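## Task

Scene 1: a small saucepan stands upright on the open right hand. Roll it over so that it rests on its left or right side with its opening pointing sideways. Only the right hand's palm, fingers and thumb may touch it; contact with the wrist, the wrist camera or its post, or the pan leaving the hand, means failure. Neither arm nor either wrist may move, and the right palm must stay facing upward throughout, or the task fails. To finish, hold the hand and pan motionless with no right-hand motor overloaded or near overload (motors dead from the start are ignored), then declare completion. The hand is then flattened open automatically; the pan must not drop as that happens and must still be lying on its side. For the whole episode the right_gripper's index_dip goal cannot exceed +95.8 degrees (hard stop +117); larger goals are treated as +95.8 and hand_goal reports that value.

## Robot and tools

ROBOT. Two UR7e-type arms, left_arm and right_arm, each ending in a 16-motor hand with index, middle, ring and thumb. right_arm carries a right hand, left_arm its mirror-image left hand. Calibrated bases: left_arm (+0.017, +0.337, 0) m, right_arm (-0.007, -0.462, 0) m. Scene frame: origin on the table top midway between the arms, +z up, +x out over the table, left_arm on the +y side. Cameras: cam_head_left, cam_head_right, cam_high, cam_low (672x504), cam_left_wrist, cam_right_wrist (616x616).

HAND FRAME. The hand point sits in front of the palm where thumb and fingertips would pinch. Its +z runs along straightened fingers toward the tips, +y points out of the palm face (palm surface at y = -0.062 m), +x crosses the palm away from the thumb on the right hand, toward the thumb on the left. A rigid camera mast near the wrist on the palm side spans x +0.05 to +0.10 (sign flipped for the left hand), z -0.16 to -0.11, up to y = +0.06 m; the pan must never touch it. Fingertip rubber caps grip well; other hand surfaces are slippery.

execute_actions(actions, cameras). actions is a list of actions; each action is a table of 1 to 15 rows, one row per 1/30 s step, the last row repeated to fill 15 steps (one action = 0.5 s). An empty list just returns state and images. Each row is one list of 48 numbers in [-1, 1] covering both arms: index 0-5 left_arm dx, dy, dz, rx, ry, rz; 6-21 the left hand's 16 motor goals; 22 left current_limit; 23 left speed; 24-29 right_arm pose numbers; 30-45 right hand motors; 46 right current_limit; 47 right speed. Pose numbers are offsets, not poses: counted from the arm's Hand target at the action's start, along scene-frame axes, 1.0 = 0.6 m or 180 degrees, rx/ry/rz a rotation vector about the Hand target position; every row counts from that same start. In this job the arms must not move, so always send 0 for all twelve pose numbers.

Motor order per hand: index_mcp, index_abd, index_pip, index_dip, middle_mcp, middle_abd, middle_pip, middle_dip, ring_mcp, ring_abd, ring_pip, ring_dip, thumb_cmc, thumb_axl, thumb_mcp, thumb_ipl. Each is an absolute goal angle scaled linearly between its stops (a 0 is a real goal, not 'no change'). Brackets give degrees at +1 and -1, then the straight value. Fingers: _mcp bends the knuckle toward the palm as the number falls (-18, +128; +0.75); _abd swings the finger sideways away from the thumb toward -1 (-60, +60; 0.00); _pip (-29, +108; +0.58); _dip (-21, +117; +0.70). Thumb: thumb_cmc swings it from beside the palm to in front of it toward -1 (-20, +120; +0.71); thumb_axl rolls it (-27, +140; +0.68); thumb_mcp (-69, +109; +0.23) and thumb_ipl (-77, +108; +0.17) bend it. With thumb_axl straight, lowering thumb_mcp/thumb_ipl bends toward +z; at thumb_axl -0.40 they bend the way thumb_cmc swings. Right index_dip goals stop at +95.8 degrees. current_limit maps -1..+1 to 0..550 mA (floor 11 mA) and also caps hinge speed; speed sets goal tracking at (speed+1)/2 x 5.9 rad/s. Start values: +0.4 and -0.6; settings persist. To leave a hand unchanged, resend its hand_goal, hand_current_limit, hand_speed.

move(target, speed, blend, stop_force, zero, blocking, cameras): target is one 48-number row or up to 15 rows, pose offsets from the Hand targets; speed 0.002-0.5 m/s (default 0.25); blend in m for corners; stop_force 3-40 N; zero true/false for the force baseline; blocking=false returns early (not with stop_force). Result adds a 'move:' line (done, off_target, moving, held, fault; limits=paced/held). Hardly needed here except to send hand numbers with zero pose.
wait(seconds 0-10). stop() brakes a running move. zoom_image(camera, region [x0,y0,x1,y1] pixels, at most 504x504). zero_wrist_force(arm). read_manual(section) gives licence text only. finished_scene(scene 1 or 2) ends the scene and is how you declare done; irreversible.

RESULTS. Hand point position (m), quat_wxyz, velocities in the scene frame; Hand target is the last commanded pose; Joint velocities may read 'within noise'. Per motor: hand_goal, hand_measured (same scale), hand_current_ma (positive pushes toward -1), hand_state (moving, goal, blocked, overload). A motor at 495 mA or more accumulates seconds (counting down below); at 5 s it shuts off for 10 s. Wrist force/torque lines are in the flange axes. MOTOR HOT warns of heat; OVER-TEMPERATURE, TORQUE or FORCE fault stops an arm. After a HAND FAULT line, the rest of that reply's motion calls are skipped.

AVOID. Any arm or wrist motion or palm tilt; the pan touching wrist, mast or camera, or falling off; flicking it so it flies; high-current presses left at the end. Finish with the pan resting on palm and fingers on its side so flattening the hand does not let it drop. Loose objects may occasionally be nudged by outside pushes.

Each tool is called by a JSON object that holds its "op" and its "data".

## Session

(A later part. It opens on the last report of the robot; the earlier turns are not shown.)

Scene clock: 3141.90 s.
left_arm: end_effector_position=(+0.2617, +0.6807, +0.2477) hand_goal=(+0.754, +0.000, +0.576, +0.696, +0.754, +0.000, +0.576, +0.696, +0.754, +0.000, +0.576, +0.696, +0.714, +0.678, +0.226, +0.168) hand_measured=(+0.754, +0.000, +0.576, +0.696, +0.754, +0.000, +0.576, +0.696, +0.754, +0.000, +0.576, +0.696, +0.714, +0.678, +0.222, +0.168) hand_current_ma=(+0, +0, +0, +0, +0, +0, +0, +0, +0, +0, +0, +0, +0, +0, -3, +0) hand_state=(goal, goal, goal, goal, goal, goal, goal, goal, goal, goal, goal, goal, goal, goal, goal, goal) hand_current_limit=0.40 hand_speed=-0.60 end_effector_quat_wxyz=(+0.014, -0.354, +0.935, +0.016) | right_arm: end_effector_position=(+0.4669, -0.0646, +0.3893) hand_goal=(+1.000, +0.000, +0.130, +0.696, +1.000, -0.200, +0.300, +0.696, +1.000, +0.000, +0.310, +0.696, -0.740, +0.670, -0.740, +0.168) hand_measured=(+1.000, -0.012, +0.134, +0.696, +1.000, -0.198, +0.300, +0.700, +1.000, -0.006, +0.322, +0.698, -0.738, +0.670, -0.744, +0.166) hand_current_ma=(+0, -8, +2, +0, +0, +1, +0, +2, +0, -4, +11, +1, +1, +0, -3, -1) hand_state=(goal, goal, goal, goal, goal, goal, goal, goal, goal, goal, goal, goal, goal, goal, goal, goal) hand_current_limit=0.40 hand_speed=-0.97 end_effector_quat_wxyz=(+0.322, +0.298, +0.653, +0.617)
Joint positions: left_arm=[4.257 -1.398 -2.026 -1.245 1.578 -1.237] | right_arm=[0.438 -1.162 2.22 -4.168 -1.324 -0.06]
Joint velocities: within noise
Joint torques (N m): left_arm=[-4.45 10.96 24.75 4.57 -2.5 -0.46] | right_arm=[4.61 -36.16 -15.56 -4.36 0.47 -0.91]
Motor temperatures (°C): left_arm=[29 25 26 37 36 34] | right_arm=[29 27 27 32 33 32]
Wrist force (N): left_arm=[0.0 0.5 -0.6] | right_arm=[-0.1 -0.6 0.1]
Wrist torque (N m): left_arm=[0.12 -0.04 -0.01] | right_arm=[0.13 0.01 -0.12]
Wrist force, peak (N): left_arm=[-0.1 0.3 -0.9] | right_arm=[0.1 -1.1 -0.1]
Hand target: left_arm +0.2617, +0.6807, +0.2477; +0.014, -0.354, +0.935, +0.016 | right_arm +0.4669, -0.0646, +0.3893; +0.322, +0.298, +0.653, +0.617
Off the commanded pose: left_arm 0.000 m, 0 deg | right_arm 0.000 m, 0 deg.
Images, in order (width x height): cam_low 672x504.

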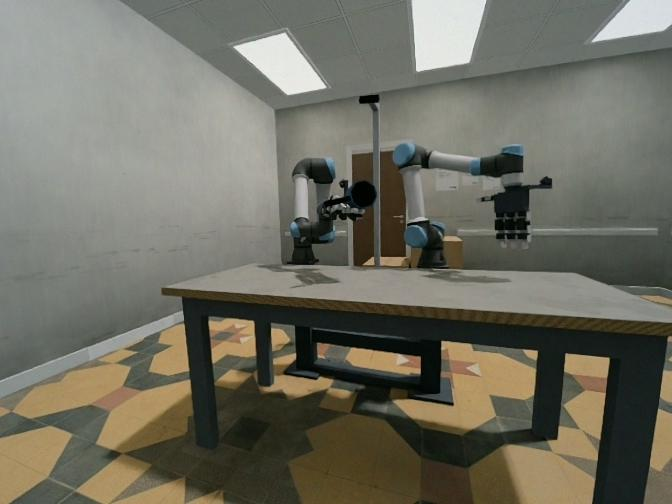

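{"op": "execute_actions", "data": {"actions": [[[0,0,0,0,0,0,0.754,0,0.576,0.696,0.754,0,0.576,0.696,0.754,0,0.576,0.696,0.714,0.678,0.226,0.168,0.4,-0.6,0,0,0,0,0,0,1.0,0.0,0.13,0.696,1.0,-0.20,0.335,0.696,1.0,0.0,0.31,0.696,-0.74,0.67,-0.74,0.168,0.4,-0.97]],[[0,0,0,0,0,0,0.754,0,0.576,0.696,0.754,0,0.576,0.696,0.754,0,0.576,0.696,0.714,0.678,0.226,0.168,0.4,-0.6,0,0,0,0,0,0,1.0,0.0,0.13,0.696,1.0,-0.13,0.335,0.696,1.0,0.0,0.31,0.696,-0.74,0.67,-0.74,0.168,0.4,-0.96]],[[0,0,0,0,0,0,0.754,0,0.576,0.696,0.754,0,0.576,0.696,0.754,0,0.576,0.696,0.714,0.678,0.226,0.168,0.4,-0.6,0,0,0,0,0,0,1.0,0.0,0.13,0.696,1.0,-0.06,0.335,0.696,1.0,0.0,0.31,0.696,-0.74,0.67,-0.74,0.168,0.4,-0.96]],[[0,0,0,0,0,0,0.754,0,0.576,0.696,0.754,0,0.576,0.696,0.754,0,0.576,0.696,0.714,0.678,0.226,0.168,0.4,-0.6,0,0,0,0,0,0,1.0,0.0,0.13,0.696,1.0,0.0,0.335,0.696,1.0,0.0,0.31,0.696,-0.74,0.67,-0.74,0.168,0.4,-0.96]]], "cameras": ["cam_low","cam_high"]}}

{"op": "zoom_image", "data": {"camera": "cam_low", "region": [305, 160, 375, 230]}}

{"op": "zoom_image", "data": {"camera": "cam_high", "region": [210, 130, 340, 270]}}

Scene clock: 3156.27 s.
left_arm: end_effector_position=(+0.2617, +0.6807, +0.2477) hand_goal=(+0.754, +0.000, +0.576, +0.696, +0.754, +0.000, +0.576, +0.696, +0.754, +0.000, +0.576, +0.696, +0.714, +0.678, +0.226, +0.168) hand_measured=(+0.754, +0.000, +0.576, +0.696, +0.754, +0.000, +0.576, +0.696, +0.754, +0.000, +0.576, +0.696, +0.714, +0.678, +0.222, +0.168) hand_current_ma=(+0, +0, +0, +0, +0, +0, +0, +0, +0, +0, +0, +0, +0, +0, -3, +0) hand_state=(goal, goal, goal, goal, goal, goal, goal, goal, goal, goal, goal, goal, goal, goal, goal, goal) hand_current_limit=0.40 hand_speed=-0.60 end_effector_quat_wxyz=(+0.014, -0.354, +0.935, +0.016) | right_arm: end_effector_position=(+0.4669, -0.0646, +0.3893) hand_goal=(+1.000, +0.000, +0.130, +0.696, +1.000, +0.000, +0.336, +0.696, +1.000, +0.000, +0.310, +0.696, -0.740, +0.670, -0.740, +0.168) hand_measured=(+1.000, -0.010, +0.134, +0.696, +1.000, -0.004, +0.336, +0.700, +1.000, -0.006, +0.322, +0.698, -0.738, +0.670, -0.744, +0.166) hand_current_ma=(+0, -7, +2, +0, +0, -2, +0, +2, +0, -3, +11, +1, +1, +0, -3, -1) hand_state=(goal, goal, goal, goal, goal, goal, goal, goal, goal, goal, goal, goal, goal, goal, goal, goal) hand_current_limit=0.40 hand_speed=-0.96 end_effector_quat_wxyz=(+0.322, +0.298, +0.653, +0.617)
Joint positions: left_arm=[4.257 -1.398 -2.026 -1.245 1.578 -1.237] | right_arm=[0.438 -1.162 2.22 -4.168 -1.324 -0.06]
Joint velocities: within noise
Joint torques (N m): left_arm=[-5.07 10.78 25.61 4.47 -2.27 -0.57] | right_arm=[4.35 -36.79 -15.18 -4.29 0.49 -0.97]
Motor temperatures (°C): left_arm=[29 25 26 37 36 34] | right_arm=[29 27 27 32 33 32]
Wrist force (N): left_arm=[0.0 0.2 -0.5] | right_arm=[-0.1 -0.2 -0.2]
Wrist torque (N m): left_arm=[0.06 -0.03 -0.01] | right_arm=[0.20 0.02 -0.11]
Wrist force, peak (N): left_arm=[0.1 0.5 -0.8] | right_arm=[-0.1 -1.0 -0.1]
Hand target: left_arm +0.2617, +0.6807, +0.2477; +0.014, -0.354, +0.935, +0.016 | right_arm +0.4669, -0.0646, +0.3893; +0.322, +0.298, +0.653, +0.617
Off the commanded pose: left_arm 0.000 m, 0 deg | right_arm 0.000 m, 0 deg.
Images, in order (width x height): cam_high 672x504, cam_low 672x504.

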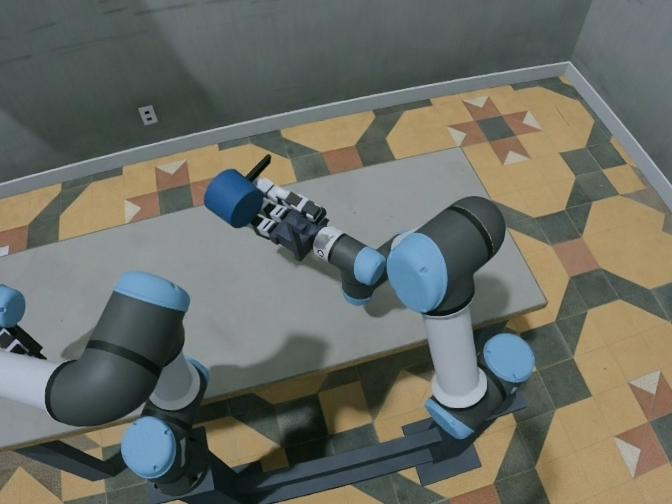

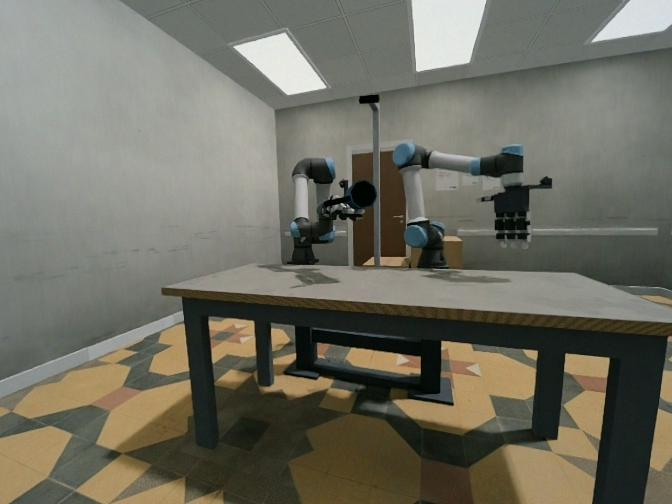

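Scaled by 7.200 from the camera's 672x504 image, which has a finer 960x720 frame.

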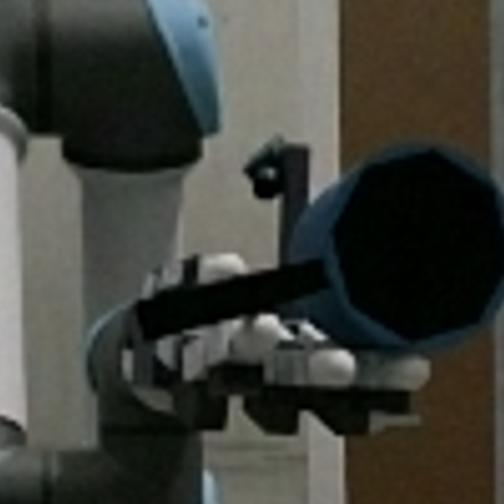

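Scaled by 3.600 from the camera's 672x504 image, which has a finer 960x720 frame.

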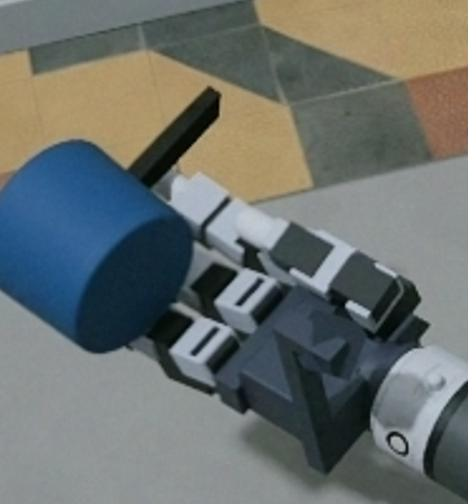

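{"op": "execute_actions", "data": {"actions": [[[0,0,0,0,0,0,0.754,0,0.576,0.696,0.754,0,0.576,0.696,0.754,0,0.576,0.696,0.714,0.678,0.226,0.168,0.4,-0.6,0,0,0,0,0,0,1.0,0.0,0.155,0.696,1.0,0.0,0.335,0.696,1.0,0.0,0.31,0.696,-0.74,0.67,-0.74,0.168,0.4,-0.97]],[[0,0,0,0,0,0,0.754,0,0.576,0.696,0.754,0,0.576,0.696,0.754,0,0.576,0.696,0.714,0.678,0.226,0.168,0.4,-0.6,0,0,0,0,0,0,1.0,0.0,0.18,0.696,1.0,0.0,0.335,0.696,1.0,0.0,0.31,0.696,-0.74,0.67,-0.74,0.168,0.4,-0.97]],[[0,0,0,0,0,0,0.754,0,0.576,0.696,0.754,0,0.576,0.696,0.754,0,0.576,0.696,0.714,0.678,0.226,0.168,0.4,-0.6,0,0,0,0,0,0,1.0,0.0,0.205,0.696,1.0,0.0,0.335,0.696,1.0,0.0,0.31,0.696,-0.74,0.67,-0.74,0.168,0.4,-0.97]]], "cameras": ["cam_low"]}}

{"op": "zoom_image", "data": {"camera": "cam_low", "region": [305, 160, 375, 230]}}

Scene clock: 3169.43 s.
left_arm: end_effector_position=(+0.2617, +0.6807, +0.2477) hand_goal=(+0.754, +0.000, +0.576, +0.696, +0.754, +0.000, +0.576, +0.696, +0.754, +0.000, +0.576, +0.696, +0.714, +0.678, +0.226, +0.168) hand_measured=(+0.754, +0.000, +0.576, +0.696, +0.754, +0.000, +0.576, +0.696, +0.754, +0.000, +0.576, +0.696, +0.714, +0.678, +0.222, +0.168) hand_current_ma=(+0, +0, +0, +0, +0, +0, +0, +0, +0, +0, +0, +0, +0, +0, -3, +0) hand_state=(goal, goal, goal, goal, goal, goal, goal, goal, goal, goal, goal, goal, goal, goal, goal, goal) hand_current_limit=0.40 hand_speed=-0.60 end_effector_quat_wxyz=(+0.014, -0.354, +0.935, +0.016) | right_arm: end_effector_position=(+0.4669, -0.0646, +0.3893) hand_goal=(+1.000, +0.000, +0.206, +0.696, +1.000, +0.000, +0.336, +0.696, +1.000, +0.000, +0.310, +0.696, -0.740, +0.670, -0.740, +0.168) hand_measured=(+1.000, -0.006, +0.210, +0.696, +1.000, -0.004, +0.336, +0.700, +1.000, -0.006, +0.322, +0.698, -0.738, +0.670, -0.744, +0.166) hand_current_ma=(+0, -3, +2, +0, +0, -2, +0, +2, +0, -3, +12, +1, +1, +0, -3, -1) hand_state=(goal, goal, goal, goal, goal, goal, goal, goal, goal, goal, goal, goal, goal, goal, goal, goal) hand_current_limit=0.40 hand_speed=-0.97 end_effector_quat_wxyz=(+0.322, +0.298, +0.653, +0.617)
Joint positions: left_arm=[4.257 -1.398 -2.026 -1.245 1.578 -1.237] | right_arm=[0.438 -1.162 2.22 -4.168 -1.324 -0.06]
Joint velocities: within noise
Joint torques (N m): left_arm=[-5.4 10.63 25.1 4.64 -2.43 -0.52] | right_arm=[5.46 -35.48 -15.06 -3.95 0.25 -1.2]
Motor temperatures (°C): left_arm=[29 25 26 37 36 34] | right_arm=[29 27 27 32 33 32]
Wrist force (N): left_arm=[0.0 0.4 -0.4] | right_arm=[0.3 -0.5 0.1]
Wrist torque (N m): left_arm=[0.08 -0.03 0.00] | right_arm=[0.15 -0.03 -0.08]
Wrist force, peak (N): left_arm=[0.2 0.4 -0.9] | right_arm=[0.1 -1.1 0.2]
Hand target: left_arm +0.2617, +0.6807, +0.2477; +0.014, -0.354, +0.935, +0.016 | right_arm +0.4669, -0.0646, +0.3893; +0.322, +0.298, +0.653, +0.617
Off the commanded pose: left_arm 0.000 m, 0 deg | right_arm 0.000 m, 0 deg.
Images, in order (width x height): cam_low 672x504.

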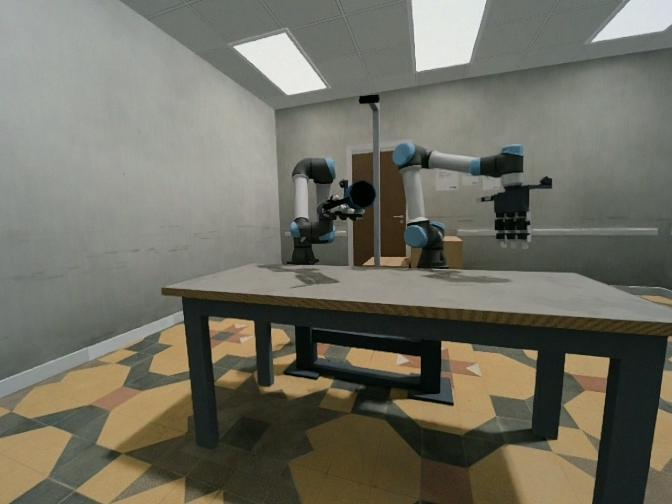

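Scaled by 7.200 from the camera's 672x504 image, which has a finer 960x720 frame.

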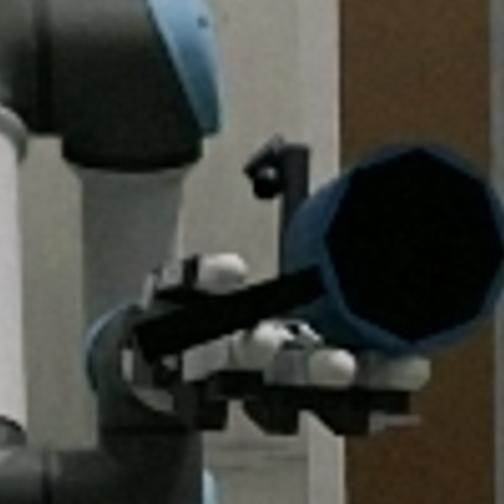

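{"op": "execute_actions", "data": {"actions": [[[0,0,0,0,0,0,0.754,0,0.576,0.696,0.754,0,0.576,0.696,0.754,0,0.576,0.696,0.714,0.678,0.226,0.168,0.4,-0.6,0,0,0,0,0,0,1.0,0.0,0.225,0.696,1.0,0.0,0.325,0.696,1.0,0.0,0.31,0.696,-0.74,0.67,-0.74,0.168,0.4,-0.98]],[[0,0,0,0,0,0,0.754,0,0.576,0.696,0.754,0,0.576,0.696,0.754,0,0.576,0.696,0.714,0.678,0.226,0.168,0.4,-0.6,0,0,0,0,0,0,1.0,0.0,0.245,0.696,1.0,0.0,0.325,0.696,1.0,0.0,0.31,0.696,-0.74,0.67,-0.74,0.168,0.4,-0.98]],[[0,0,0,0,0,0,0.754,0,0.576,0.696,0.754,0,0.576,0.696,0.754,0,0.576,0.696,0.714,0.678,0.226,0.168,0.4,-0.6,0,0,0,0,0,0,1.0,0.0,0.265,0.696,1.0,0.0,0.325,0.696,1.0,0.0,0.31,0.696,-0.74,0.67,-0.74,0.168,0.4,-0.98]]], "cameras": ["cam_low"]}}

{"op": "zoom_image", "data": {"camera": "cam_low", "region": [305, 160, 375, 230]}}

Scene clock: 3177.63 s.
left_arm: end_effector_position=(+0.2617, +0.6807, +0.2477) hand_goal=(+0.754, +0.000, +0.576, +0.696, +0.754, +0.000, +0.576, +0.696, +0.754, +0.000, +0.576, +0.696, +0.714, +0.678, +0.226, +0.168) hand_measured=(+0.754, +0.000, +0.576, +0.696, +0.754, +0.000, +0.576, +0.696, +0.754, +0.000, +0.576, +0.696, +0.714, +0.678, +0.222, +0.168) hand_current_ma=(+0, +0, +0, +0, +0, +0, +0, +0, +0, +0, +0, +0, +0, +0, -3, +0) hand_state=(goal, goal, goal, goal, goal, goal, goal, goal, goal, goal, goal, goal, goal, goal, goal, goal) hand_current_limit=0.40 hand_speed=-0.60 end_effector_quat_wxyz=(+0.014, -0.354, +0.935, +0.016) | right_arm: end_effector_position=(+0.4669, -0.0646, +0.3893) hand_goal=(+1.000, +0.000, +0.266, +0.696, +1.000, +0.000, +0.326, +0.696, +1.000, +0.000, +0.310, +0.696, -0.740, +0.670, -0.740, +0.168) hand_measured=(+1.000, -0.004, +0.270, +0.696, +1.000, -0.004, +0.336, +0.700, +1.000, -0.006, +0.322, +0.698, -0.738, +0.670, -0.744, +0.166) hand_current_ma=(+0, -2, +2, +0, +0, -2, +7, +2, +0, -3, +12, +1, +1, +0, -3, -1) hand_state=(goal, goal, goal, goal, goal, goal, goal, goal, goal, goal, goal, goal, goal, goal, goal, goal) hand_current_limit=0.40 hand_speed=-0.98 end_effector_quat_wxyz=(+0.322, +0.298, +0.653, +0.617)
Joint positions: left_arm=[4.257 -1.398 -2.026 -1.245 1.578 -1.237] | right_arm=[0.438 -1.162 2.22 -4.168 -1.324 -0.06]
Joint velocities: within noise
Joint torques (N m): left_arm=[-5.17 10.84 24.93 4.62 -2.52 -0.46] | right_arm=[4.26 -36.62 -16.1 -4.07 0.19 -0.99]
Motor temperatures (°C): left_arm=[29 25 26 37 36 34] | right_arm=[29 27 27 32 33 32]
Wrist force (N): left_arm=[0.0 0.3 -0.6] | right_arm=[-0.2 -0.2 0.2]
Wrist torque (N m): left_arm=[0.08 -0.04 -0.01] | right_arm=[0.16 0.02 -0.11]
Wrist force, peak (N): left_arm=[0.0 0.5 -0.9] | right_arm=[0.1 -1.0 0.0]
Hand target: left_arm +0.2617, +0.6807, +0.2477; +0.014, -0.354, +0.935, +0.016 | right_arm +0.4669, -0.0646, +0.3893; +0.322, +0.298, +0.653, +0.617
Off the commanded pose: left_arm 0.000 m, 0 deg | right_arm 0.000 m, 0 deg.
Images, in order (width x height): cam_low 672x504.

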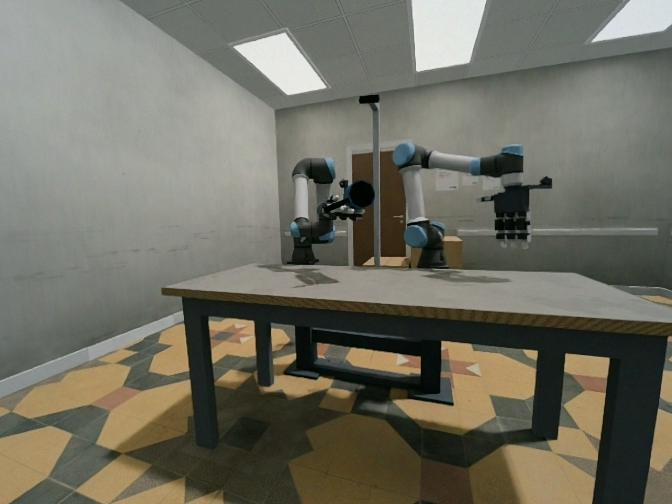

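Scaled by 7.200 from the camera's 672x504 image, which has a finer 960x720 frame.

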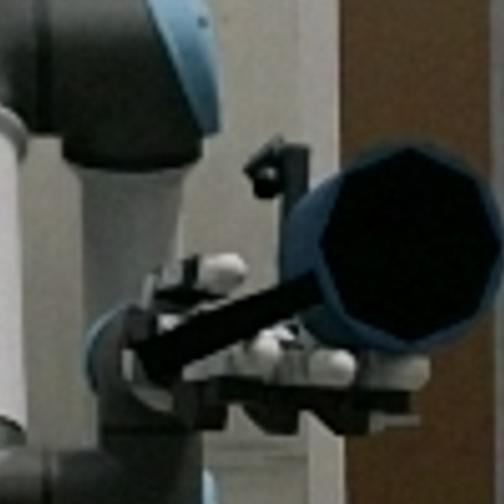

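{"op": "execute_actions", "data": {"actions": [[[0,0,0,0,0,0,0.754,0,0.576,0.696,0.754,0,0.576,0.696,0.754,0,0.576,0.696,0.714,0.678,0.226,0.168,0.4,-0.6,0,0,0,0,0,0,1.0,0.0,0.28,0.696,1.0,0.0,0.32,0.696,1.0,0.0,0.31,0.696,-0.74,0.67,-0.74,0.168,0.4,-0.98]],[[0,0,0,0,0,0,0.754,0,0.576,0.696,0.754,0,0.576,0.696,0.754,0,0.576,0.696,0.714,0.678,0.226,0.168,0.4,-0.6,0,0,0,0,0,0,1.0,0.0,0.295,0.696,1.0,0.0,0.315,0.696,1.0,0.0,0.31,0.696,-0.74,0.67,-0.74,0.168,0.4,-0.98]],[[0,0,0,0,0,0,0.754,0,0.576,0.696,0.754,0,0.576,0.696,0.754,0,0.576,0.696,0.714,0.678,0.226,0.168,0.4,-0.6,0,0,0,0,0,0,1.0,0.0,0.312,0.696,1.0,0.0,0.312,0.696,1.0,0.0,0.31,0.696,-0.74,0.67,-0.74,0.168,0.4,-0.98]]], "cameras": ["cam_low","cam_high"]}}

{"op": "zoom_image", "data": {"camera": "cam_low", "region": [305, 160, 375, 230]}}

{"op": "zoom_image", "data": {"camera": "cam_high", "region": [210, 130, 340, 270]}}

Scene clock: 3190.90 s.
left_arm: end_effector_position=(+0.2617, +0.6807, +0.2477) hand_goal=(+0.754, +0.000, +0.576, +0.696, +0.754, +0.000, +0.576, +0.696, +0.754, +0.000, +0.576, +0.696, +0.714, +0.678, +0.226, +0.168) hand_measured=(+0.754, +0.000, +0.576, +0.696, +0.754, +0.000, +0.576, +0.696, +0.754, +0.000, +0.576, +0.696, +0.714, +0.678, +0.222, +0.168) hand_current_ma=(+0, +0, +0, +0, +0, +0, +0, +0, +0, +0, +0, +0, +0, +0, -3, +0) hand_state=(goal, goal, goal, goal, goal, goal, goal, goal, goal, goal, goal, goal, goal, goal, goal, goal) hand_current_limit=0.40 hand_speed=-0.60 end_effector_quat_wxyz=(+0.014, -0.354, +0.935, +0.016) | right_arm: end_effector_position=(+0.4669, -0.0646, +0.3893) hand_goal=(+1.000, +0.000, +0.312, +0.696, +1.000, +0.000, +0.312, +0.696, +1.000, +0.000, +0.310, +0.696, -0.740, +0.670, -0.740, +0.168) hand_measured=(+1.000, -0.004, +0.316, +0.696, +1.000, -0.004, +0.322, +0.700, +1.000, -0.006, +0.322, +0.698, -0.738, +0.670, -0.744, +0.166) hand_current_ma=(+0, -2, +2, +0, +0, -2, +7, +2, +0, -3, +12, +1, +1, +0, -3, -1) hand_state=(goal, goal, goal, goal, goal, goal, goal, goal, goal, goal, goal, goal, goal, goal, goal, goal) hand_current_limit=0.40 hand_speed=-0.98 end_effector_quat_wxyz=(+0.322, +0.298, +0.653, +0.617)
Joint positions: left_arm=[4.257 -1.398 -2.026 -1.245 1.578 -1.237] | right_arm=[0.438 -1.162 2.22 -4.168 -1.324 -0.06]
Joint velocities: within noise
Joint torques (N m): left_arm=[-4.88 10.83 25.37 4.59 -2.4 -0.68] | right_arm=[4.75 -36.01 -16.71 -4.11 -0.08 -1.27]
Motor temperatures (°C): left_arm=[29 25 26 37 36 34] | right_arm=[29 27 27 32 33 32]
Wrist force (N): left_arm=[-0.2 0.5 -0.5] | right_arm=[0.1 -0.2 0.0]
Wrist torque (N m): left_arm=[0.10 0.00 -0.02] | right_arm=[0.17 -0.01 -0.08]
Wrist force, peak (N): left_arm=[-0.2 0.6 -0.8] | right_arm=[-0.1 -1.0 0.0]
Hand target: left_arm +0.2617, +0.6807, +0.2477; +0.014, -0.354, +0.935, +0.016 | right_arm +0.4669, -0.0646, +0.3893; +0.322, +0.298, +0.653, +0.617
Off the commanded pose: left_arm 0.000 m, 0 deg | right_arm 0.000 m, 0 deg.
Images, in order (width x height): cam_high 672x504, cam_low 672x504.

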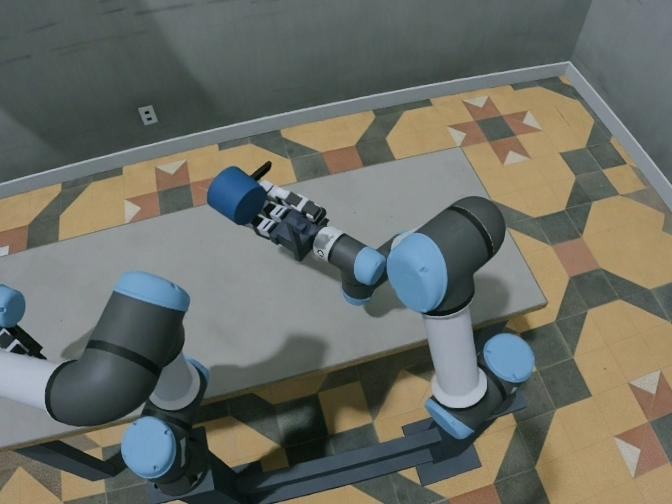

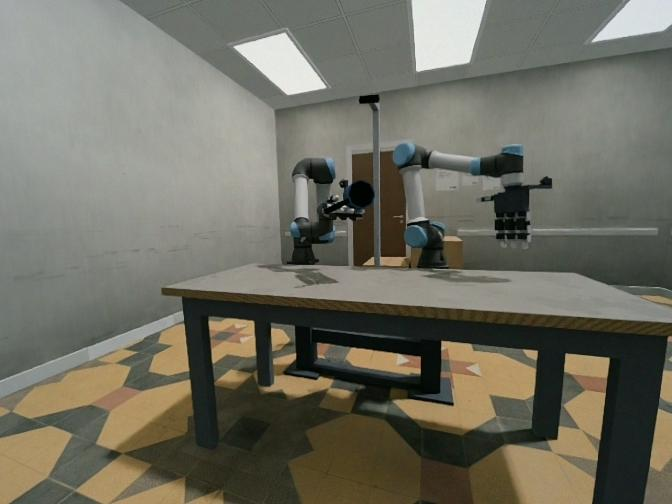

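Scaled by 7.200 from the camera's 672x504 image, which has a finer 960x720 frame.

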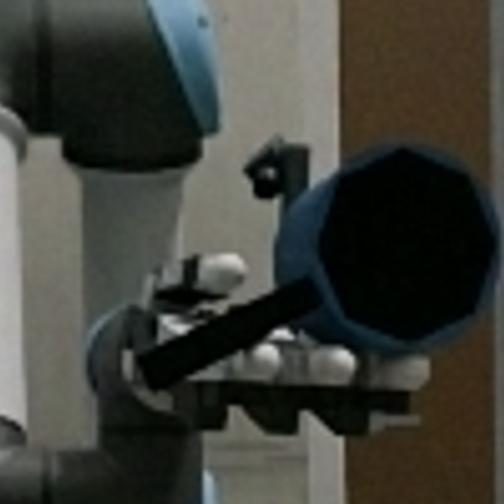

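Scaled by 3.600 from the camera's 672x504 image, which has a finer 960x720 frame.

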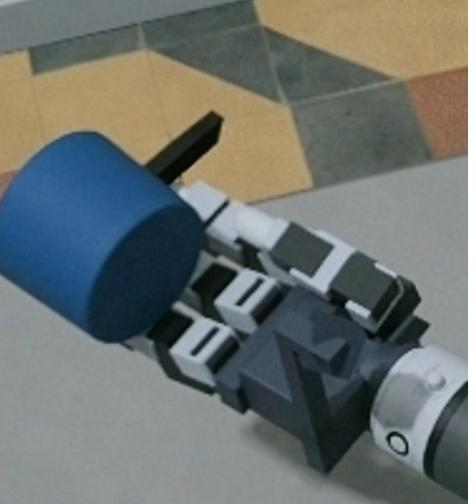

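{"op": "execute_actions", "data": {"actions": [[[0,0,0,0,0,0,0.754,0,0.576,0.696,0.754,0,0.576,0.696,0.754,0,0.576,0.696,0.714,0.678,0.226,0.168,0.4,-0.6,0,0,0,0,0,0,1.0,0.0,0.312,0.696,1.0,0.0,0.312,0.696,1.0,0.0,0.31,0.696,-0.44,0.67,-0.74,0.168,0.4,-0.92]],[[0,0,0,0,0,0,0.754,0,0.576,0.696,0.754,0,0.576,0.696,0.754,0,0.576,0.696,0.714,0.678,0.226,0.168,0.4,-0.6,0,0,0,0,0,0,1.0,0.0,0.312,0.696,1.0,0.0,0.312,0.696,1.0,0.0,0.31,0.696,-0.143,0.67,-0.74,0.168,0.4,-0.92]],[[0,0,0,0,0,0,0.754,0,0.576,0.696,0.754,0,0.576,0.696,0.754,0,0.576,0.696,0.714,0.678,0.226,0.168,0.4,-0.6,0,0,0,0,0,0,1.0,0.0,0.312,0.696,1.0,0.0,0.312,0.696,1.0,0.0,0.31,0.696,-0.143,0.67,-0.74,0.168,0.4,-0.92]],[[0,0,0,0,0,0,0.754,0,0.576,0.696,0.754,0,0.576,0.696,0.754,0,0.576,0.696,0.714,0.678,0.226,0.168,0.4,-0.6,0,0,0,0,0,0,1.0,0.0,0.312,0.696,1.0,0.0,0.312,0.696,1.0,0.0,0.31,0.696,-0.143,0.67,-0.74,0.168,0.4,-0.92]],[[0,0,0,0,0,0,0.754,0,0.576,0.696,0.754,0,0.576,0.696,0.754,0,0.576,0.696,0.714,0.678,0.226,0.168,0.4,-0.6,0,0,0,0,0,0,1.0,0.0,0.312,0.696,1.0,0.0,0.312,0.696,1.0,0.0,0.31,0.696,-0.143,0.67,-0.34,0.168,0.4,-0.92]],[[0,0,0,0,0,0,0.754,0,0.576,0.696,0.754,0,0.576,0.696,0.754,0,0.576,0.696,0.714,0.678,0.226,0.168,0.4,-0.6,0,0,0,0,0,0,1.0,0.0,0.312,0.696,1.0,0.0,0.312,0.696,1.0,0.0,0.31,0.696,-0.143,0.67,-0.14,0.168,0.4,-0.92]]], "cameras": ["cam_low","cam_high"]}}

{"op": "zoom_image", "data": {"camera": "cam_low", "region": [305, 160, 375, 230]}}

{"op": "zoom_image", "data": {"camera": "cam_high", "region": [210, 130, 340, 270]}}

Scene clock: 3235.30 s.
left_arm: end_effector_position=(+0.2617, +0.6807, +0.2477) hand_goal=(+0.754, +0.000, +0.576, +0.696, +0.754, +0.000, +0.576, +0.696, +0.754, +0.000, +0.576, +0.696, +0.714, +0.678, +0.226, +0.168) hand_measured=(+0.754, +0.000, +0.576, +0.696, +0.754, +0.000, +0.576, +0.696, +0.754, +0.000, +0.576, +0.696, +0.714, +0.678, +0.222, +0.168) hand_current_ma=(+0, +0, +0, +0, +0, +0, +0, +0, +0, +0, +0, +0, +0, +0, -3, +0) hand_state=(goal, goal, goal, goal, goal, goal, goal, goal, goal, goal, goal, goal, goal, goal, goal, goal) hand_current_limit=0.40 hand_speed=-0.60 end_effector_quat_wxyz=(+0.014, -0.354, +0.935, +0.016) | right_arm: end_effector_position=(+0.4669, -0.0646, +0.3893) hand_goal=(+1.000, +0.000, +0.312, +0.696, +1.000, +0.000, +0.312, +0.696, +1.000, +0.000, +0.310, +0.696, -0.142, +0.670, -0.140, +0.168) hand_measured=(+1.000, -0.004, +0.316, +0.696, +1.000, -0.004, +0.322, +0.700, +1.000, -0.006, +0.322, +0.698, -0.140, +0.670, -0.154, +0.166) hand_current_ma=(+0, -2, +2, +0, +0, -2, +7, +2, +0, -3, +12, +1, +1, +0, -15, -1) hand_state=(goal, goal, goal, goal, goal, goal, goal, goal, goal, goal, goal, goal, goal, goal, moving, goal) hand_current_limit=0.40 hand_speed=-0.92 end_effector_quat_wxyz=(+0.322, +0.298, +0.653, +0.617)
Joint positions: left_arm=[4.257 -1.398 -2.026 -1.245 1.578 -1.237] | right_arm=[0.438 -1.162 2.22 -4.168 -1.324 -0.06]
Joint velocities: within noise
Joint torques (N m): left_arm=[-5.54 10.89 24.36 4.62 -2.25 -0.56] | right_arm=[4.77 -35.36 -16.48 -4.15 -0.7 -1.16]
Motor temperatures (°C): left_arm=[29 25 26 37 36 34] | right_arm=[29 27 27 32 33 32]
Wrist force (N): left_arm=[-0.2 0.2 -0.5] | right_arm=[0.1 -0.4 0.3]
Wrist torque (N m): left_arm=[0.07 -0.01 -0.01] | right_arm=[0.11 -0.01 -0.05]
Wrist force, peak (N): left_arm=[0.0 0.5 -0.8] | right_arm=[0.3 -1.0 0.2]
Hand target: left_arm +0.2617, +0.6807, +0.2477; +0.014, -0.354, +0.935, +0.016 | right_arm +0.4669, -0.0646, +0.3893; +0.322, +0.298, +0.653, +0.617
Off the commanded pose: left_arm 0.000 m, 0 deg | right_arm 0.000 m, 0 deg.
not at rest: the robot was still moving 3 seconds after this call's last action.
Images, in order (width x height): cam_high 672x504, cam_low 672x504.

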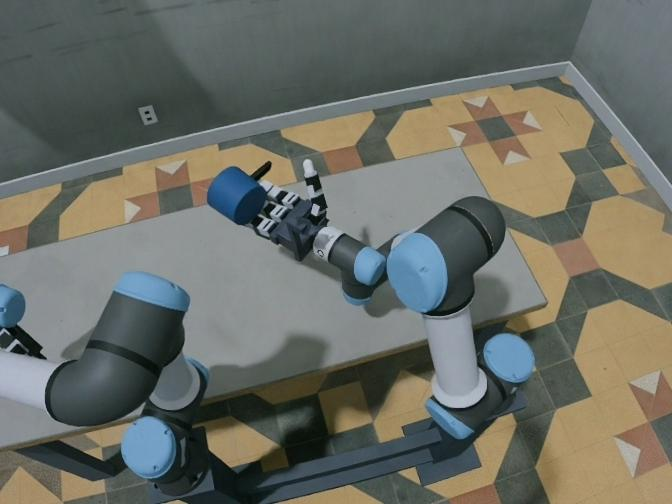

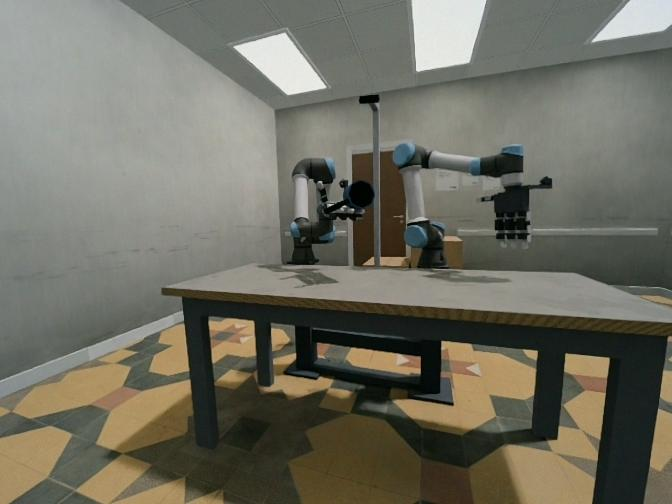

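Scaled by 7.200 from the camera's 672x504 image, which has a finer 960x720 frame.

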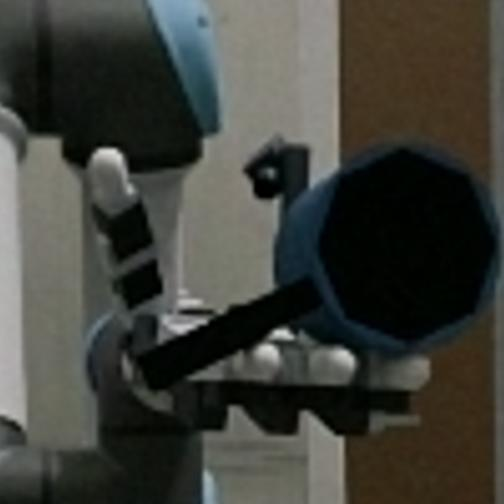

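Scaled by 3.600 from the camera's 672x504 image, which has a finer 960x720 frame.

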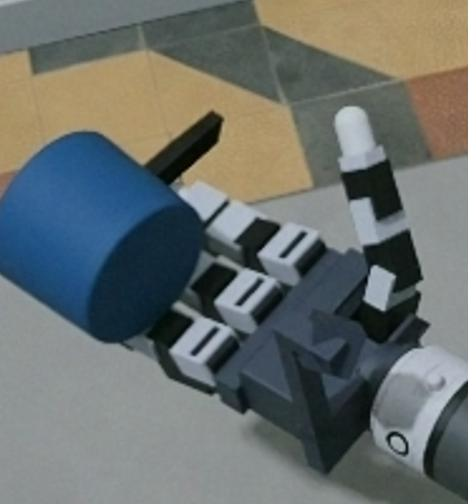

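{"op": "execute_actions", "data": {"actions": [[[0,0,0,0,0,0,0.754,0,0.576,0.696,0.754,0,0.576,0.696,0.754,0,0.576,0.696,0.714,0.678,0.226,0.168,0.4,-0.6,0,0,0,0,0,0,1.0,0.0,0.312,0.696,1.0,0.0,0.312,0.696,1.0,0.0,0.31,0.696,0.3,0.678,0.226,0.168,0.4,-0.9]],[[0,0,0,0,0,0,0.754,0,0.576,0.696,0.754,0,0.576,0.696,0.754,0,0.576,0.696,0.714,0.678,0.226,0.168,0.4,-0.6,0,0,0,0,0,0,1.0,0.0,0.312,0.696,1.0,0.0,0.312,0.696,1.0,0.0,0.31,0.696,0.6,0.678,0.226,0.168,0.4,-0.9]],[[0,0,0,0,0,0,0.754,0,0.576,0.696,0.754,0,0.576,0.696,0.754,0,0.576,0.696,0.714,0.678,0.226,0.168,0.4,-0.6,0,0,0,0,0,0,1.0,0.0,0.312,0.696,1.0,0.0,0.312,0.696,1.0,0.0,0.31,0.696,0.714,0.678,0.226,0.168,0.4,-0.9]]], "cameras": ["cam_low"]}}

{"op": "zoom_image", "data": {"camera": "cam_low", "region": [305, 160, 375, 230]}}

Scene clock: 3249.30 s.
left_arm: end_effector_position=(+0.2617, +0.6807, +0.2477) hand_goal=(+0.754, +0.000, +0.576, +0.696, +0.754, +0.000, +0.576, +0.696, +0.754, +0.000, +0.576, +0.696, +0.714, +0.678, +0.226, +0.168) hand_measured=(+0.754, +0.000, +0.576, +0.696, +0.754, +0.000, +0.576, +0.696, +0.754, +0.000, +0.576, +0.696, +0.714, +0.678, +0.222, +0.168) hand_current_ma=(+0, +0, +0, +0, +0, +0, +0, +0, +0, +0, +0, +0, +0, +0, -3, +0) hand_state=(goal, goal, goal, goal, goal, goal, goal, goal, goal, goal, goal, goal, goal, goal, goal, goal) hand_current_limit=0.40 hand_speed=-0.60 end_effector_quat_wxyz=(+0.014, -0.354, +0.935, +0.016) | right_arm: end_effector_position=(+0.4669, -0.0646, +0.3893) hand_goal=(+1.000, +0.000, +0.312, +0.696, +1.000, +0.000, +0.312, +0.696, +1.000, +0.000, +0.310, +0.696, +0.714, +0.678, +0.226, +0.168) hand_measured=(+1.000, -0.004, +0.316, +0.696, +1.000, -0.004, +0.322, +0.700, +1.000, -0.006, +0.322, +0.698, +0.724, +0.678, +0.224, +0.166) hand_current_ma=(+0, -2, +2, +0, +0, -2, +7, +2, +0, -3, +12, +1, +9, +0, -2, -1) hand_state=(goal, goal, goal, goal, goal, goal, goal, goal, goal, goal, goal, goal, goal, goal, goal, goal) hand_current_limit=0.40 hand_speed=-0.90 end_effector_quat_wxyz=(+0.322, +0.298, +0.653, +0.617)
Joint positions: left_arm=[4.257 -1.398 -2.026 -1.245 1.578 -1.237] | right_arm=[0.438 -1.162 2.22 -4.168 -1.324 -0.06]
Joint velocities: within noise
Joint torques (N m): left_arm=[-5.49 11.68 25.33 4.52 -2.47 -0.54] | right_arm=[4.17 -35.96 -16.69 -4.04 -0.96 -1.16]
Motor temperatures (°C): left_arm=[29 25 26 37 36 34] | right_arm=[29 27 27 32 33 32]
Wrist force (N): left_arm=[-0.1 0.4 -0.5] | right_arm=[-0.2 -0.3 0.2]
Wrist torque (N m): left_arm=[0.09 -0.02 -0.02] | right_arm=[0.12 0.02 -0.03]
Wrist force, peak (N): left_arm=[-0.2 0.6 -0.7] | right_arm=[0.2 -0.7 0.7]
Hand target: left_arm +0.2617, +0.6807, +0.2477; +0.014, -0.354, +0.935, +0.016 | right_arm +0.4669, -0.0646, +0.3893; +0.322, +0.298, +0.653, +0.617
Off the commanded pose: left_arm 0.000 m, 0 deg | right_arm 0.000 m, 0 deg.
Images, in order (width x height): cam_low 672x504.

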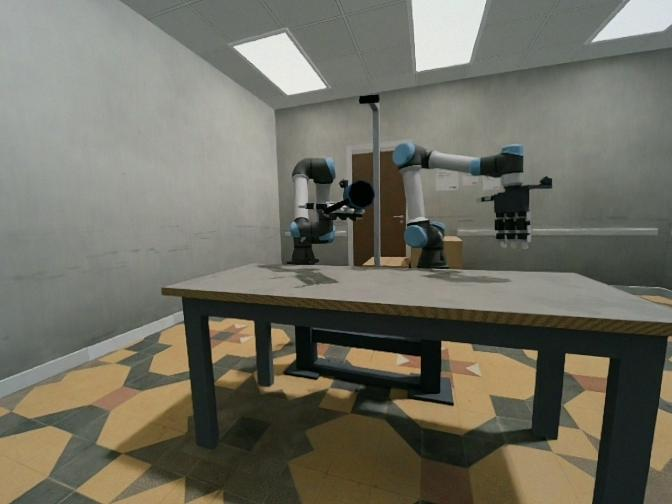

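Scaled by 7.200 from the camera's 672x504 image, which has a finer 960x720 frame.

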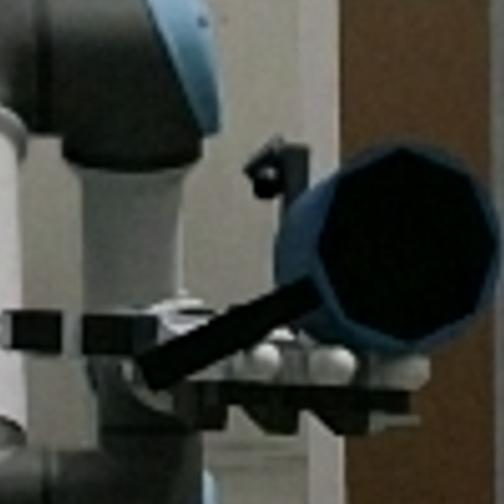

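{"op": "execute_actions", "data": {"actions": [[[0,0,0,0,0,0,0.754,0,0.576,0.696,0.754,0,0.576,0.696,0.754,0,0.576,0.696,0.714,0.678,0.226,0.168,0.4,-0.6,0,0,0,0,0,0,0.96,0.0,0.33,0.696,0.96,0.0,0.33,0.696,0.94,0.0,0.33,0.696,0.714,0.678,0.226,0.168,0.7,-0.97]],[[0,0,0,0,0,0,0.754,0,0.576,0.696,0.754,0,0.576,0.696,0.754,0,0.576,0.696,0.714,0.678,0.226,0.168,0.4,-0.6,0,0,0,0,0,0,0.93,0.0,0.35,0.696,0.93,0.0,0.35,0.696,0.90,0.0,0.35,0.696,0.714,0.678,0.226,0.168,0.7,-0.97]]], "cameras": ["cam_low"]}}

{"op": "zoom_image", "data": {"camera": "cam_low", "region": [305, 160, 375, 230]}}

Scene clock: 3258.93 s.
left_arm: end_effector_position=(+0.2617, +0.6807, +0.2477) hand_goal=(+0.754, +0.000, +0.576, +0.696, +0.754, +0.000, +0.576, +0.696, +0.754, +0.000, +0.576, +0.696, +0.714, +0.678, +0.226, +0.168) hand_measured=(+0.754, +0.000, +0.576, +0.696, +0.754, +0.000, +0.576, +0.696, +0.754, +0.000, +0.576, +0.696, +0.714, +0.678, +0.222, +0.168) hand_current_ma=(+0, +0, +0, +0, +0, +0, +0, +0, +0, +0, +0, +0, +0, +0, -3, +0) hand_state=(goal, goal, goal, goal, goal, goal, goal, goal, goal, goal, goal, goal, goal, goal, goal, goal) hand_current_limit=0.40 hand_speed=-0.60 end_effector_quat_wxyz=(+0.014, -0.354, +0.935, +0.016) | right_arm: end_effector_position=(+0.4669, -0.0646, +0.3893) hand_goal=(+0.930, +0.000, +0.350, +0.696, +0.930, +0.000, +0.350, +0.696, +0.900, +0.000, +0.350, +0.696, +0.714, +0.678, +0.226, +0.168) hand_measured=(+0.970, -0.004, +0.354, +0.696, +0.956, -0.004, +0.350, +0.700, +0.998, -0.006, +0.362, +0.698, +0.724, +0.678, +0.224, +0.166) hand_current_ma=(+72, -2, +2, +0, +37, -1, +0, +2, +208, -2, +11, +1, +9, +0, -2, -1) hand_state=(blocked, goal, goal, goal, blocked, goal, goal, goal, moving, goal, goal, goal, goal, goal, goal, goal) hand_current_limit=0.70 hand_speed=-0.97 end_effector_quat_wxyz=(+0.322, +0.298, +0.653, +0.617)
Joint positions: left_arm=[4.257 -1.398 -2.026 -1.245 1.578 -1.237] | right_arm=[0.438 -1.162 2.22 -4.168 -1.324 -0.06]
Joint velocities: within noise
Joint torques (N m): left_arm=[-5.77 10.47 25.09 4.57 -2.62 -0.64] | right_arm=[2.51 -34.45 -17.07 -4.07 -0.87 -0.74]
Motor temperatures (°C): left_arm=[29 25 26 37 36 34] | right_arm=[29 27 27 32 33 32]
Wrist force (N): left_arm=[-0.1 0.4 -0.6] | right_arm=[-0.2 -0.8 -0.3]
Wrist torque (N m): left_arm=[0.10 -0.03 -0.01] | right_arm=[0.10 0.05 -0.05]
Wrist force, peak (N): left_arm=[0.0 0.2 -0.9] | right_arm=[-0.4 -0.9 -0.1]
Hand target: left_arm +0.2617, +0.6807, +0.2477; +0.014, -0.354, +0.935, +0.016 | right_arm +0.4669, -0.0646, +0.3893; +0.322, +0.298, +0.653, +0.617
Off the commanded pose: left_arm 0.000 m, 0 deg | right_arm 0.000 m, 0 deg.
Images, in order (width x height): cam_low 672x504.

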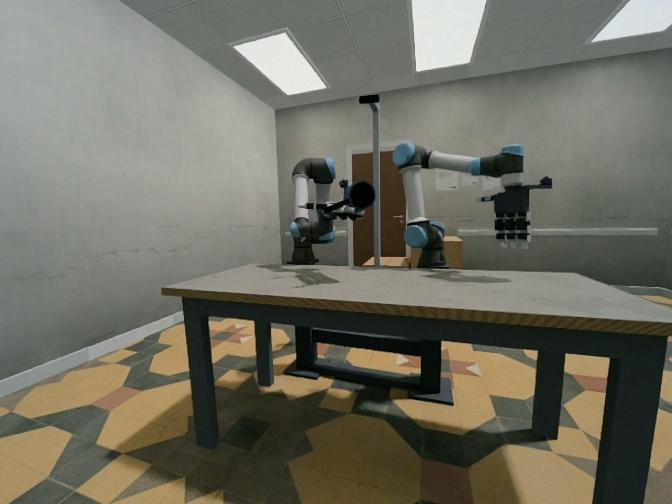

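Scaled by 7.200 from the camera's 672x504 image, which has a finer 960x720 frame.

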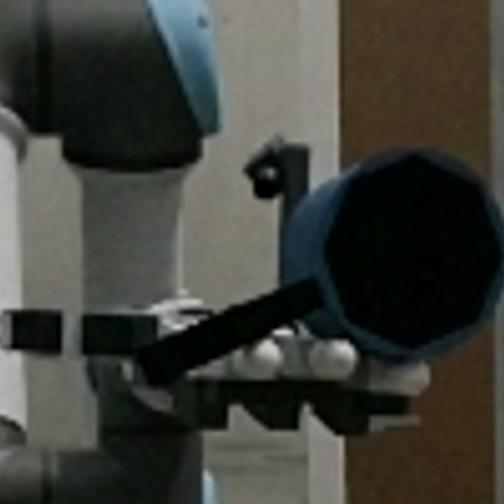

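{"op": "execute_actions", "data": {"actions": [[[0,0,0,0,0,0,0.754,0,0.576,0.696,0.754,0,0.576,0.696,0.754,0,0.576,0.696,0.714,0.678,0.226,0.168,0.4,-0.6,0,0,0,0,0,0,0.93,0.0,0.35,0.696,0.95,0.0,0.35,0.696,0.87,0.0,0.35,0.696,0.714,0.678,0.226,0.168,0.75,-0.97]],[[0,0,0,0,0,0,0.754,0,0.576,0.696,0.754,0,0.576,0.696,0.754,0,0.576,0.696,0.714,0.678,0.226,0.168,0.4,-0.6,0,0,0,0,0,0,0.93,0.0,0.35,0.696,0.95,0.0,0.35,0.696,0.85,0.0,0.35,0.696,0.714,0.678,0.226,0.168,0.75,-0.97]]], "cameras": ["cam_low"]}}

{"op": "zoom_image", "data": {"camera": "cam_low", "region": [305, 160, 375, 230]}}

Scene clock: 3267.80 s.
left_arm: end_effector_position=(+0.2617, +0.6807, +0.2477) hand_goal=(+0.754, +0.000, +0.576, +0.696, +0.754, +0.000, +0.576, +0.696, +0.754, +0.000, +0.576, +0.696, +0.714, +0.678, +0.226, +0.168) hand_measured=(+0.754, +0.000, +0.576, +0.696, +0.754, +0.000, +0.576, +0.696, +0.754, +0.000, +0.576, +0.696, +0.714, +0.678, +0.222, +0.168) hand_current_ma=(+0, +0, +0, +0, +0, +0, +0, +0, +0, +0, +0, +0, +0, +0, -3, +0) hand_state=(goal, goal, goal, goal, goal, goal, goal, goal, goal, goal, goal, goal, goal, goal, goal, goal) hand_current_limit=0.40 hand_speed=-0.60 end_effector_quat_wxyz=(+0.014, -0.354, +0.935, +0.016) | right_arm: end_effector_position=(+0.4669, -0.0646, +0.3893) hand_goal=(+0.930, +0.000, +0.350, +0.696, +0.950, +0.000, +0.350, +0.696, +0.850, +0.000, +0.350, +0.696, +0.714, +0.678, +0.226, +0.168) hand_measured=(+0.970, -0.004, +0.354, +0.696, +0.958, -0.004, +0.350, +0.700, +0.936, -0.004, +0.362, +0.698, +0.724, +0.678, +0.224, +0.166) hand_current_ma=(+72, -2, +3, +0, +7, -1, +0, +2, +227, -1, +12, +1, +9, +0, -2, -1) hand_state=(blocked, goal, goal, goal, goal, goal, goal, goal, blocked, goal, goal, goal, goal, goal, goal, goal) hand_current_limit=0.75 hand_speed=-0.97 end_effector_quat_wxyz=(+0.322, +0.298, +0.653, +0.617)
Joint positions: left_arm=[4.257 -1.398 -2.026 -1.245 1.578 -1.237] | right_arm=[0.438 -1.162 2.22 -4.168 -1.324 -0.06]
Joint velocities: within noise
Joint torques (N m): left_arm=[-5.14 11.23 24.89 4.62 -2.43 -0.65] | right_arm=[2.63 -35 -16.57 -4 -1.03 -0.75]
Motor temperatures (°C): left_arm=[29 25 26 37 36 34] | right_arm=[29 27 27 32 33 32]
Wrist force (N): left_arm=[-0.1 0.3 -0.5] | right_arm=[-0.1 -0.5 0.2]
Wrist torque (N m): left_arm=[0.08 -0.02 -0.01] | right_arm=[0.09 0.03 -0.03]
Wrist force, peak (N): left_arm=[0.0 0.5 -0.8] | right_arm=[0.3 -1.0 0.3]
Hand target: left_arm +0.2617, +0.6807, +0.2477; +0.014, -0.354, +0.935, +0.016 | right_arm +0.4669, -0.0646, +0.3893; +0.322, +0.298, +0.653, +0.617
Off the commanded pose: left_arm 0.000 m, 0 deg | right_arm 0.000 m, 0 deg.
Images, in order (width x height): cam_low 672x504.

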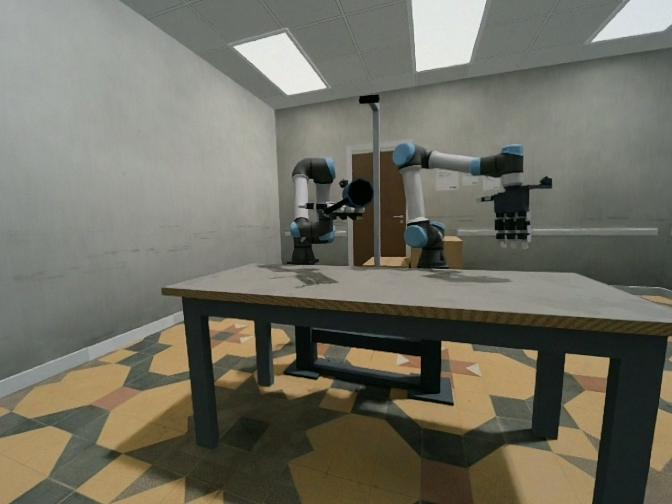

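Scaled by 7.200 from the camera's 672x504 image, which has a finer 960x720 frame.

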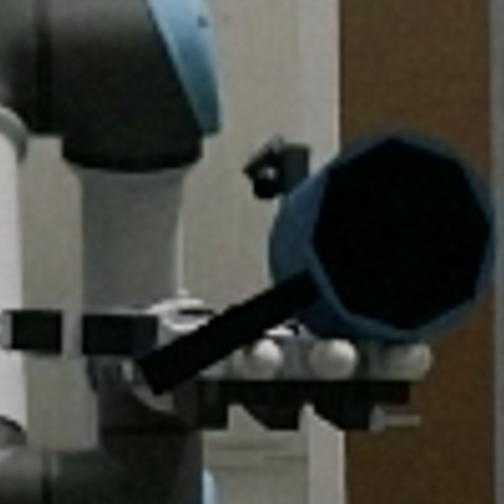

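{"op": "execute_actions", "data": {"actions": [[[0,0,0,0,0,0,0.754,0,0.576,0.696,0.754,0,0.576,0.696,0.754,0,0.576,0.696,0.714,0.678,0.226,0.168,0.4,-0.6,0,0,0,0,0,0,0.895,0.0,0.36,0.696,0.91,0.0,0.36,0.696,0.85,0.0,0.355,0.696,0.714,0.678,0.226,0.168,0.75,-0.97]],[[0,0,0,0,0,0,0.754,0,0.576,0.696,0.754,0,0.576,0.696,0.754,0,0.576,0.696,0.714,0.678,0.226,0.168,0.4,-0.6,0,0,0,0,0,0,0.88,0.0,0.375,0.696,0.895,0.0,0.38,0.696,0.835,0.0,0.37,0.696,0.714,0.678,0.226,0.168,0.75,-0.97]],[[0,0,0,0,0,0,0.754,0,0.576,0.696,0.754,0,0.576,0.696,0.754,0,0.576,0.696,0.714,0.678,0.226,0.168,0.4,-0.6,0,0,0,0,0,0,0.865,0.0,0.395,0.696,0.88,0.0,0.40,0.696,0.82,0.0,0.385,0.696,0.714,0.678,0.226,0.168,0.75,-0.97]]], "cameras": ["cam_low"]}}

{"op": "zoom_image", "data": {"camera": "cam_low", "region": [305, 160, 375, 230]}}

Scene clock: 3281.43 s.
left_arm: end_effector_position=(+0.2617, +0.6807, +0.2477) hand_goal=(+0.754, +0.000, +0.576, +0.696, +0.754, +0.000, +0.576, +0.696, +0.754, +0.000, +0.576, +0.696, +0.714, +0.678, +0.226, +0.168) hand_measured=(+0.754, +0.000, +0.576, +0.696, +0.754, +0.000, +0.576, +0.696, +0.754, +0.000, +0.576, +0.696, +0.714, +0.678, +0.222, +0.168) hand_current_ma=(+0, +0, +0, +0, +0, +0, +0, +0, +0, +0, +0, +0, +0, +0, -3, +0) hand_state=(goal, goal, goal, goal, goal, goal, goal, goal, goal, goal, goal, goal, goal, goal, goal, goal) hand_current_limit=0.40 hand_speed=-0.60 end_effector_quat_wxyz=(+0.014, -0.354, +0.935, +0.016) | right_arm: end_effector_position=(+0.4669, -0.0646, +0.3893) hand_goal=(+0.866, +0.000, +0.396, +0.696, +0.880, +0.000, +0.400, +0.696, +0.820, +0.000, +0.386, +0.696, +0.714, +0.678, +0.226, +0.168) hand_measured=(+0.908, -0.004, +0.400, +0.696, +0.904, -0.004, +0.400, +0.700, +0.908, -0.004, +0.398, +0.698, +0.724, +0.678, +0.224, +0.166) hand_current_ma=(+75, -2, +2, +0, +35, -1, +0, +2, +236, -1, +10, +1, +9, +0, -2, -1) hand_state=(blocked, goal, goal, goal, blocked, goal, goal, goal, blocked, goal, goal, goal, goal, goal, goal, goal) hand_current_limit=0.75 hand_speed=-0.97 end_effector_quat_wxyz=(+0.322, +0.298, +0.653, +0.617)
Joint positions: left_arm=[4.257 -1.398 -2.026 -1.245 1.578 -1.237] | right_arm=[0.438 -1.162 2.22 -4.168 -1.324 -0.06]
Joint velocities: within noise
Joint torques (N m): left_arm=[-5.82 10.8 25.26 4.53 -2.5 -0.6] | right_arm=[3.87 -35.48 -15.72 -4.16 -1.11 -0.66]
Motor temperatures (°C): left_arm=[29 25 26 37 36 34] | right_arm=[29 27 27 32 33 32]
Wrist force (N): left_arm=[0.0 0.2 -0.4] | right_arm=[-0.1 -0.4 0.1]
Wrist torque (N m): left_arm=[0.06 -0.02 0.00] | right_arm=[0.12 0.02 -0.02]
Wrist force, peak (N): left_arm=[-0.2 0.6 -0.7] | right_arm=[0.3 -1.0 0.3]
Hand target: left_arm +0.2617, +0.6807, +0.2477; +0.014, -0.354, +0.935, +0.016 | right_arm +0.4669, -0.0646, +0.3893; +0.322, +0.298, +0.653, +0.617
Off the commanded pose: left_arm 0.000 m, 0 deg | right_arm 0.000 m, 0 deg.
Images, in order (width x height): cam_low 672x504.

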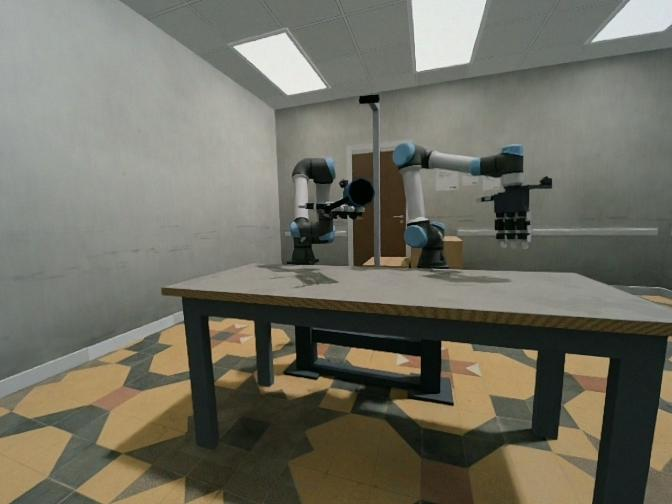

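Scaled by 7.200 from the camera's 672x504 image, which has a finer 960x720 frame.

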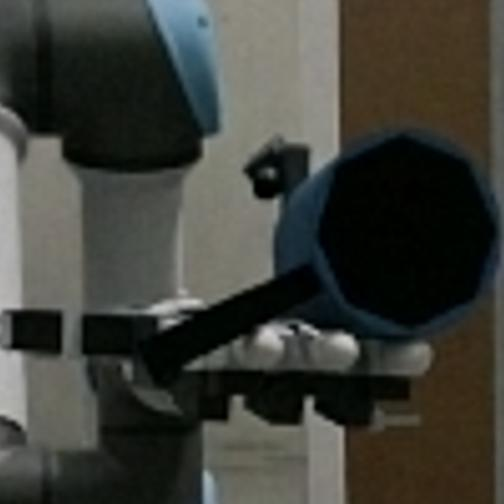

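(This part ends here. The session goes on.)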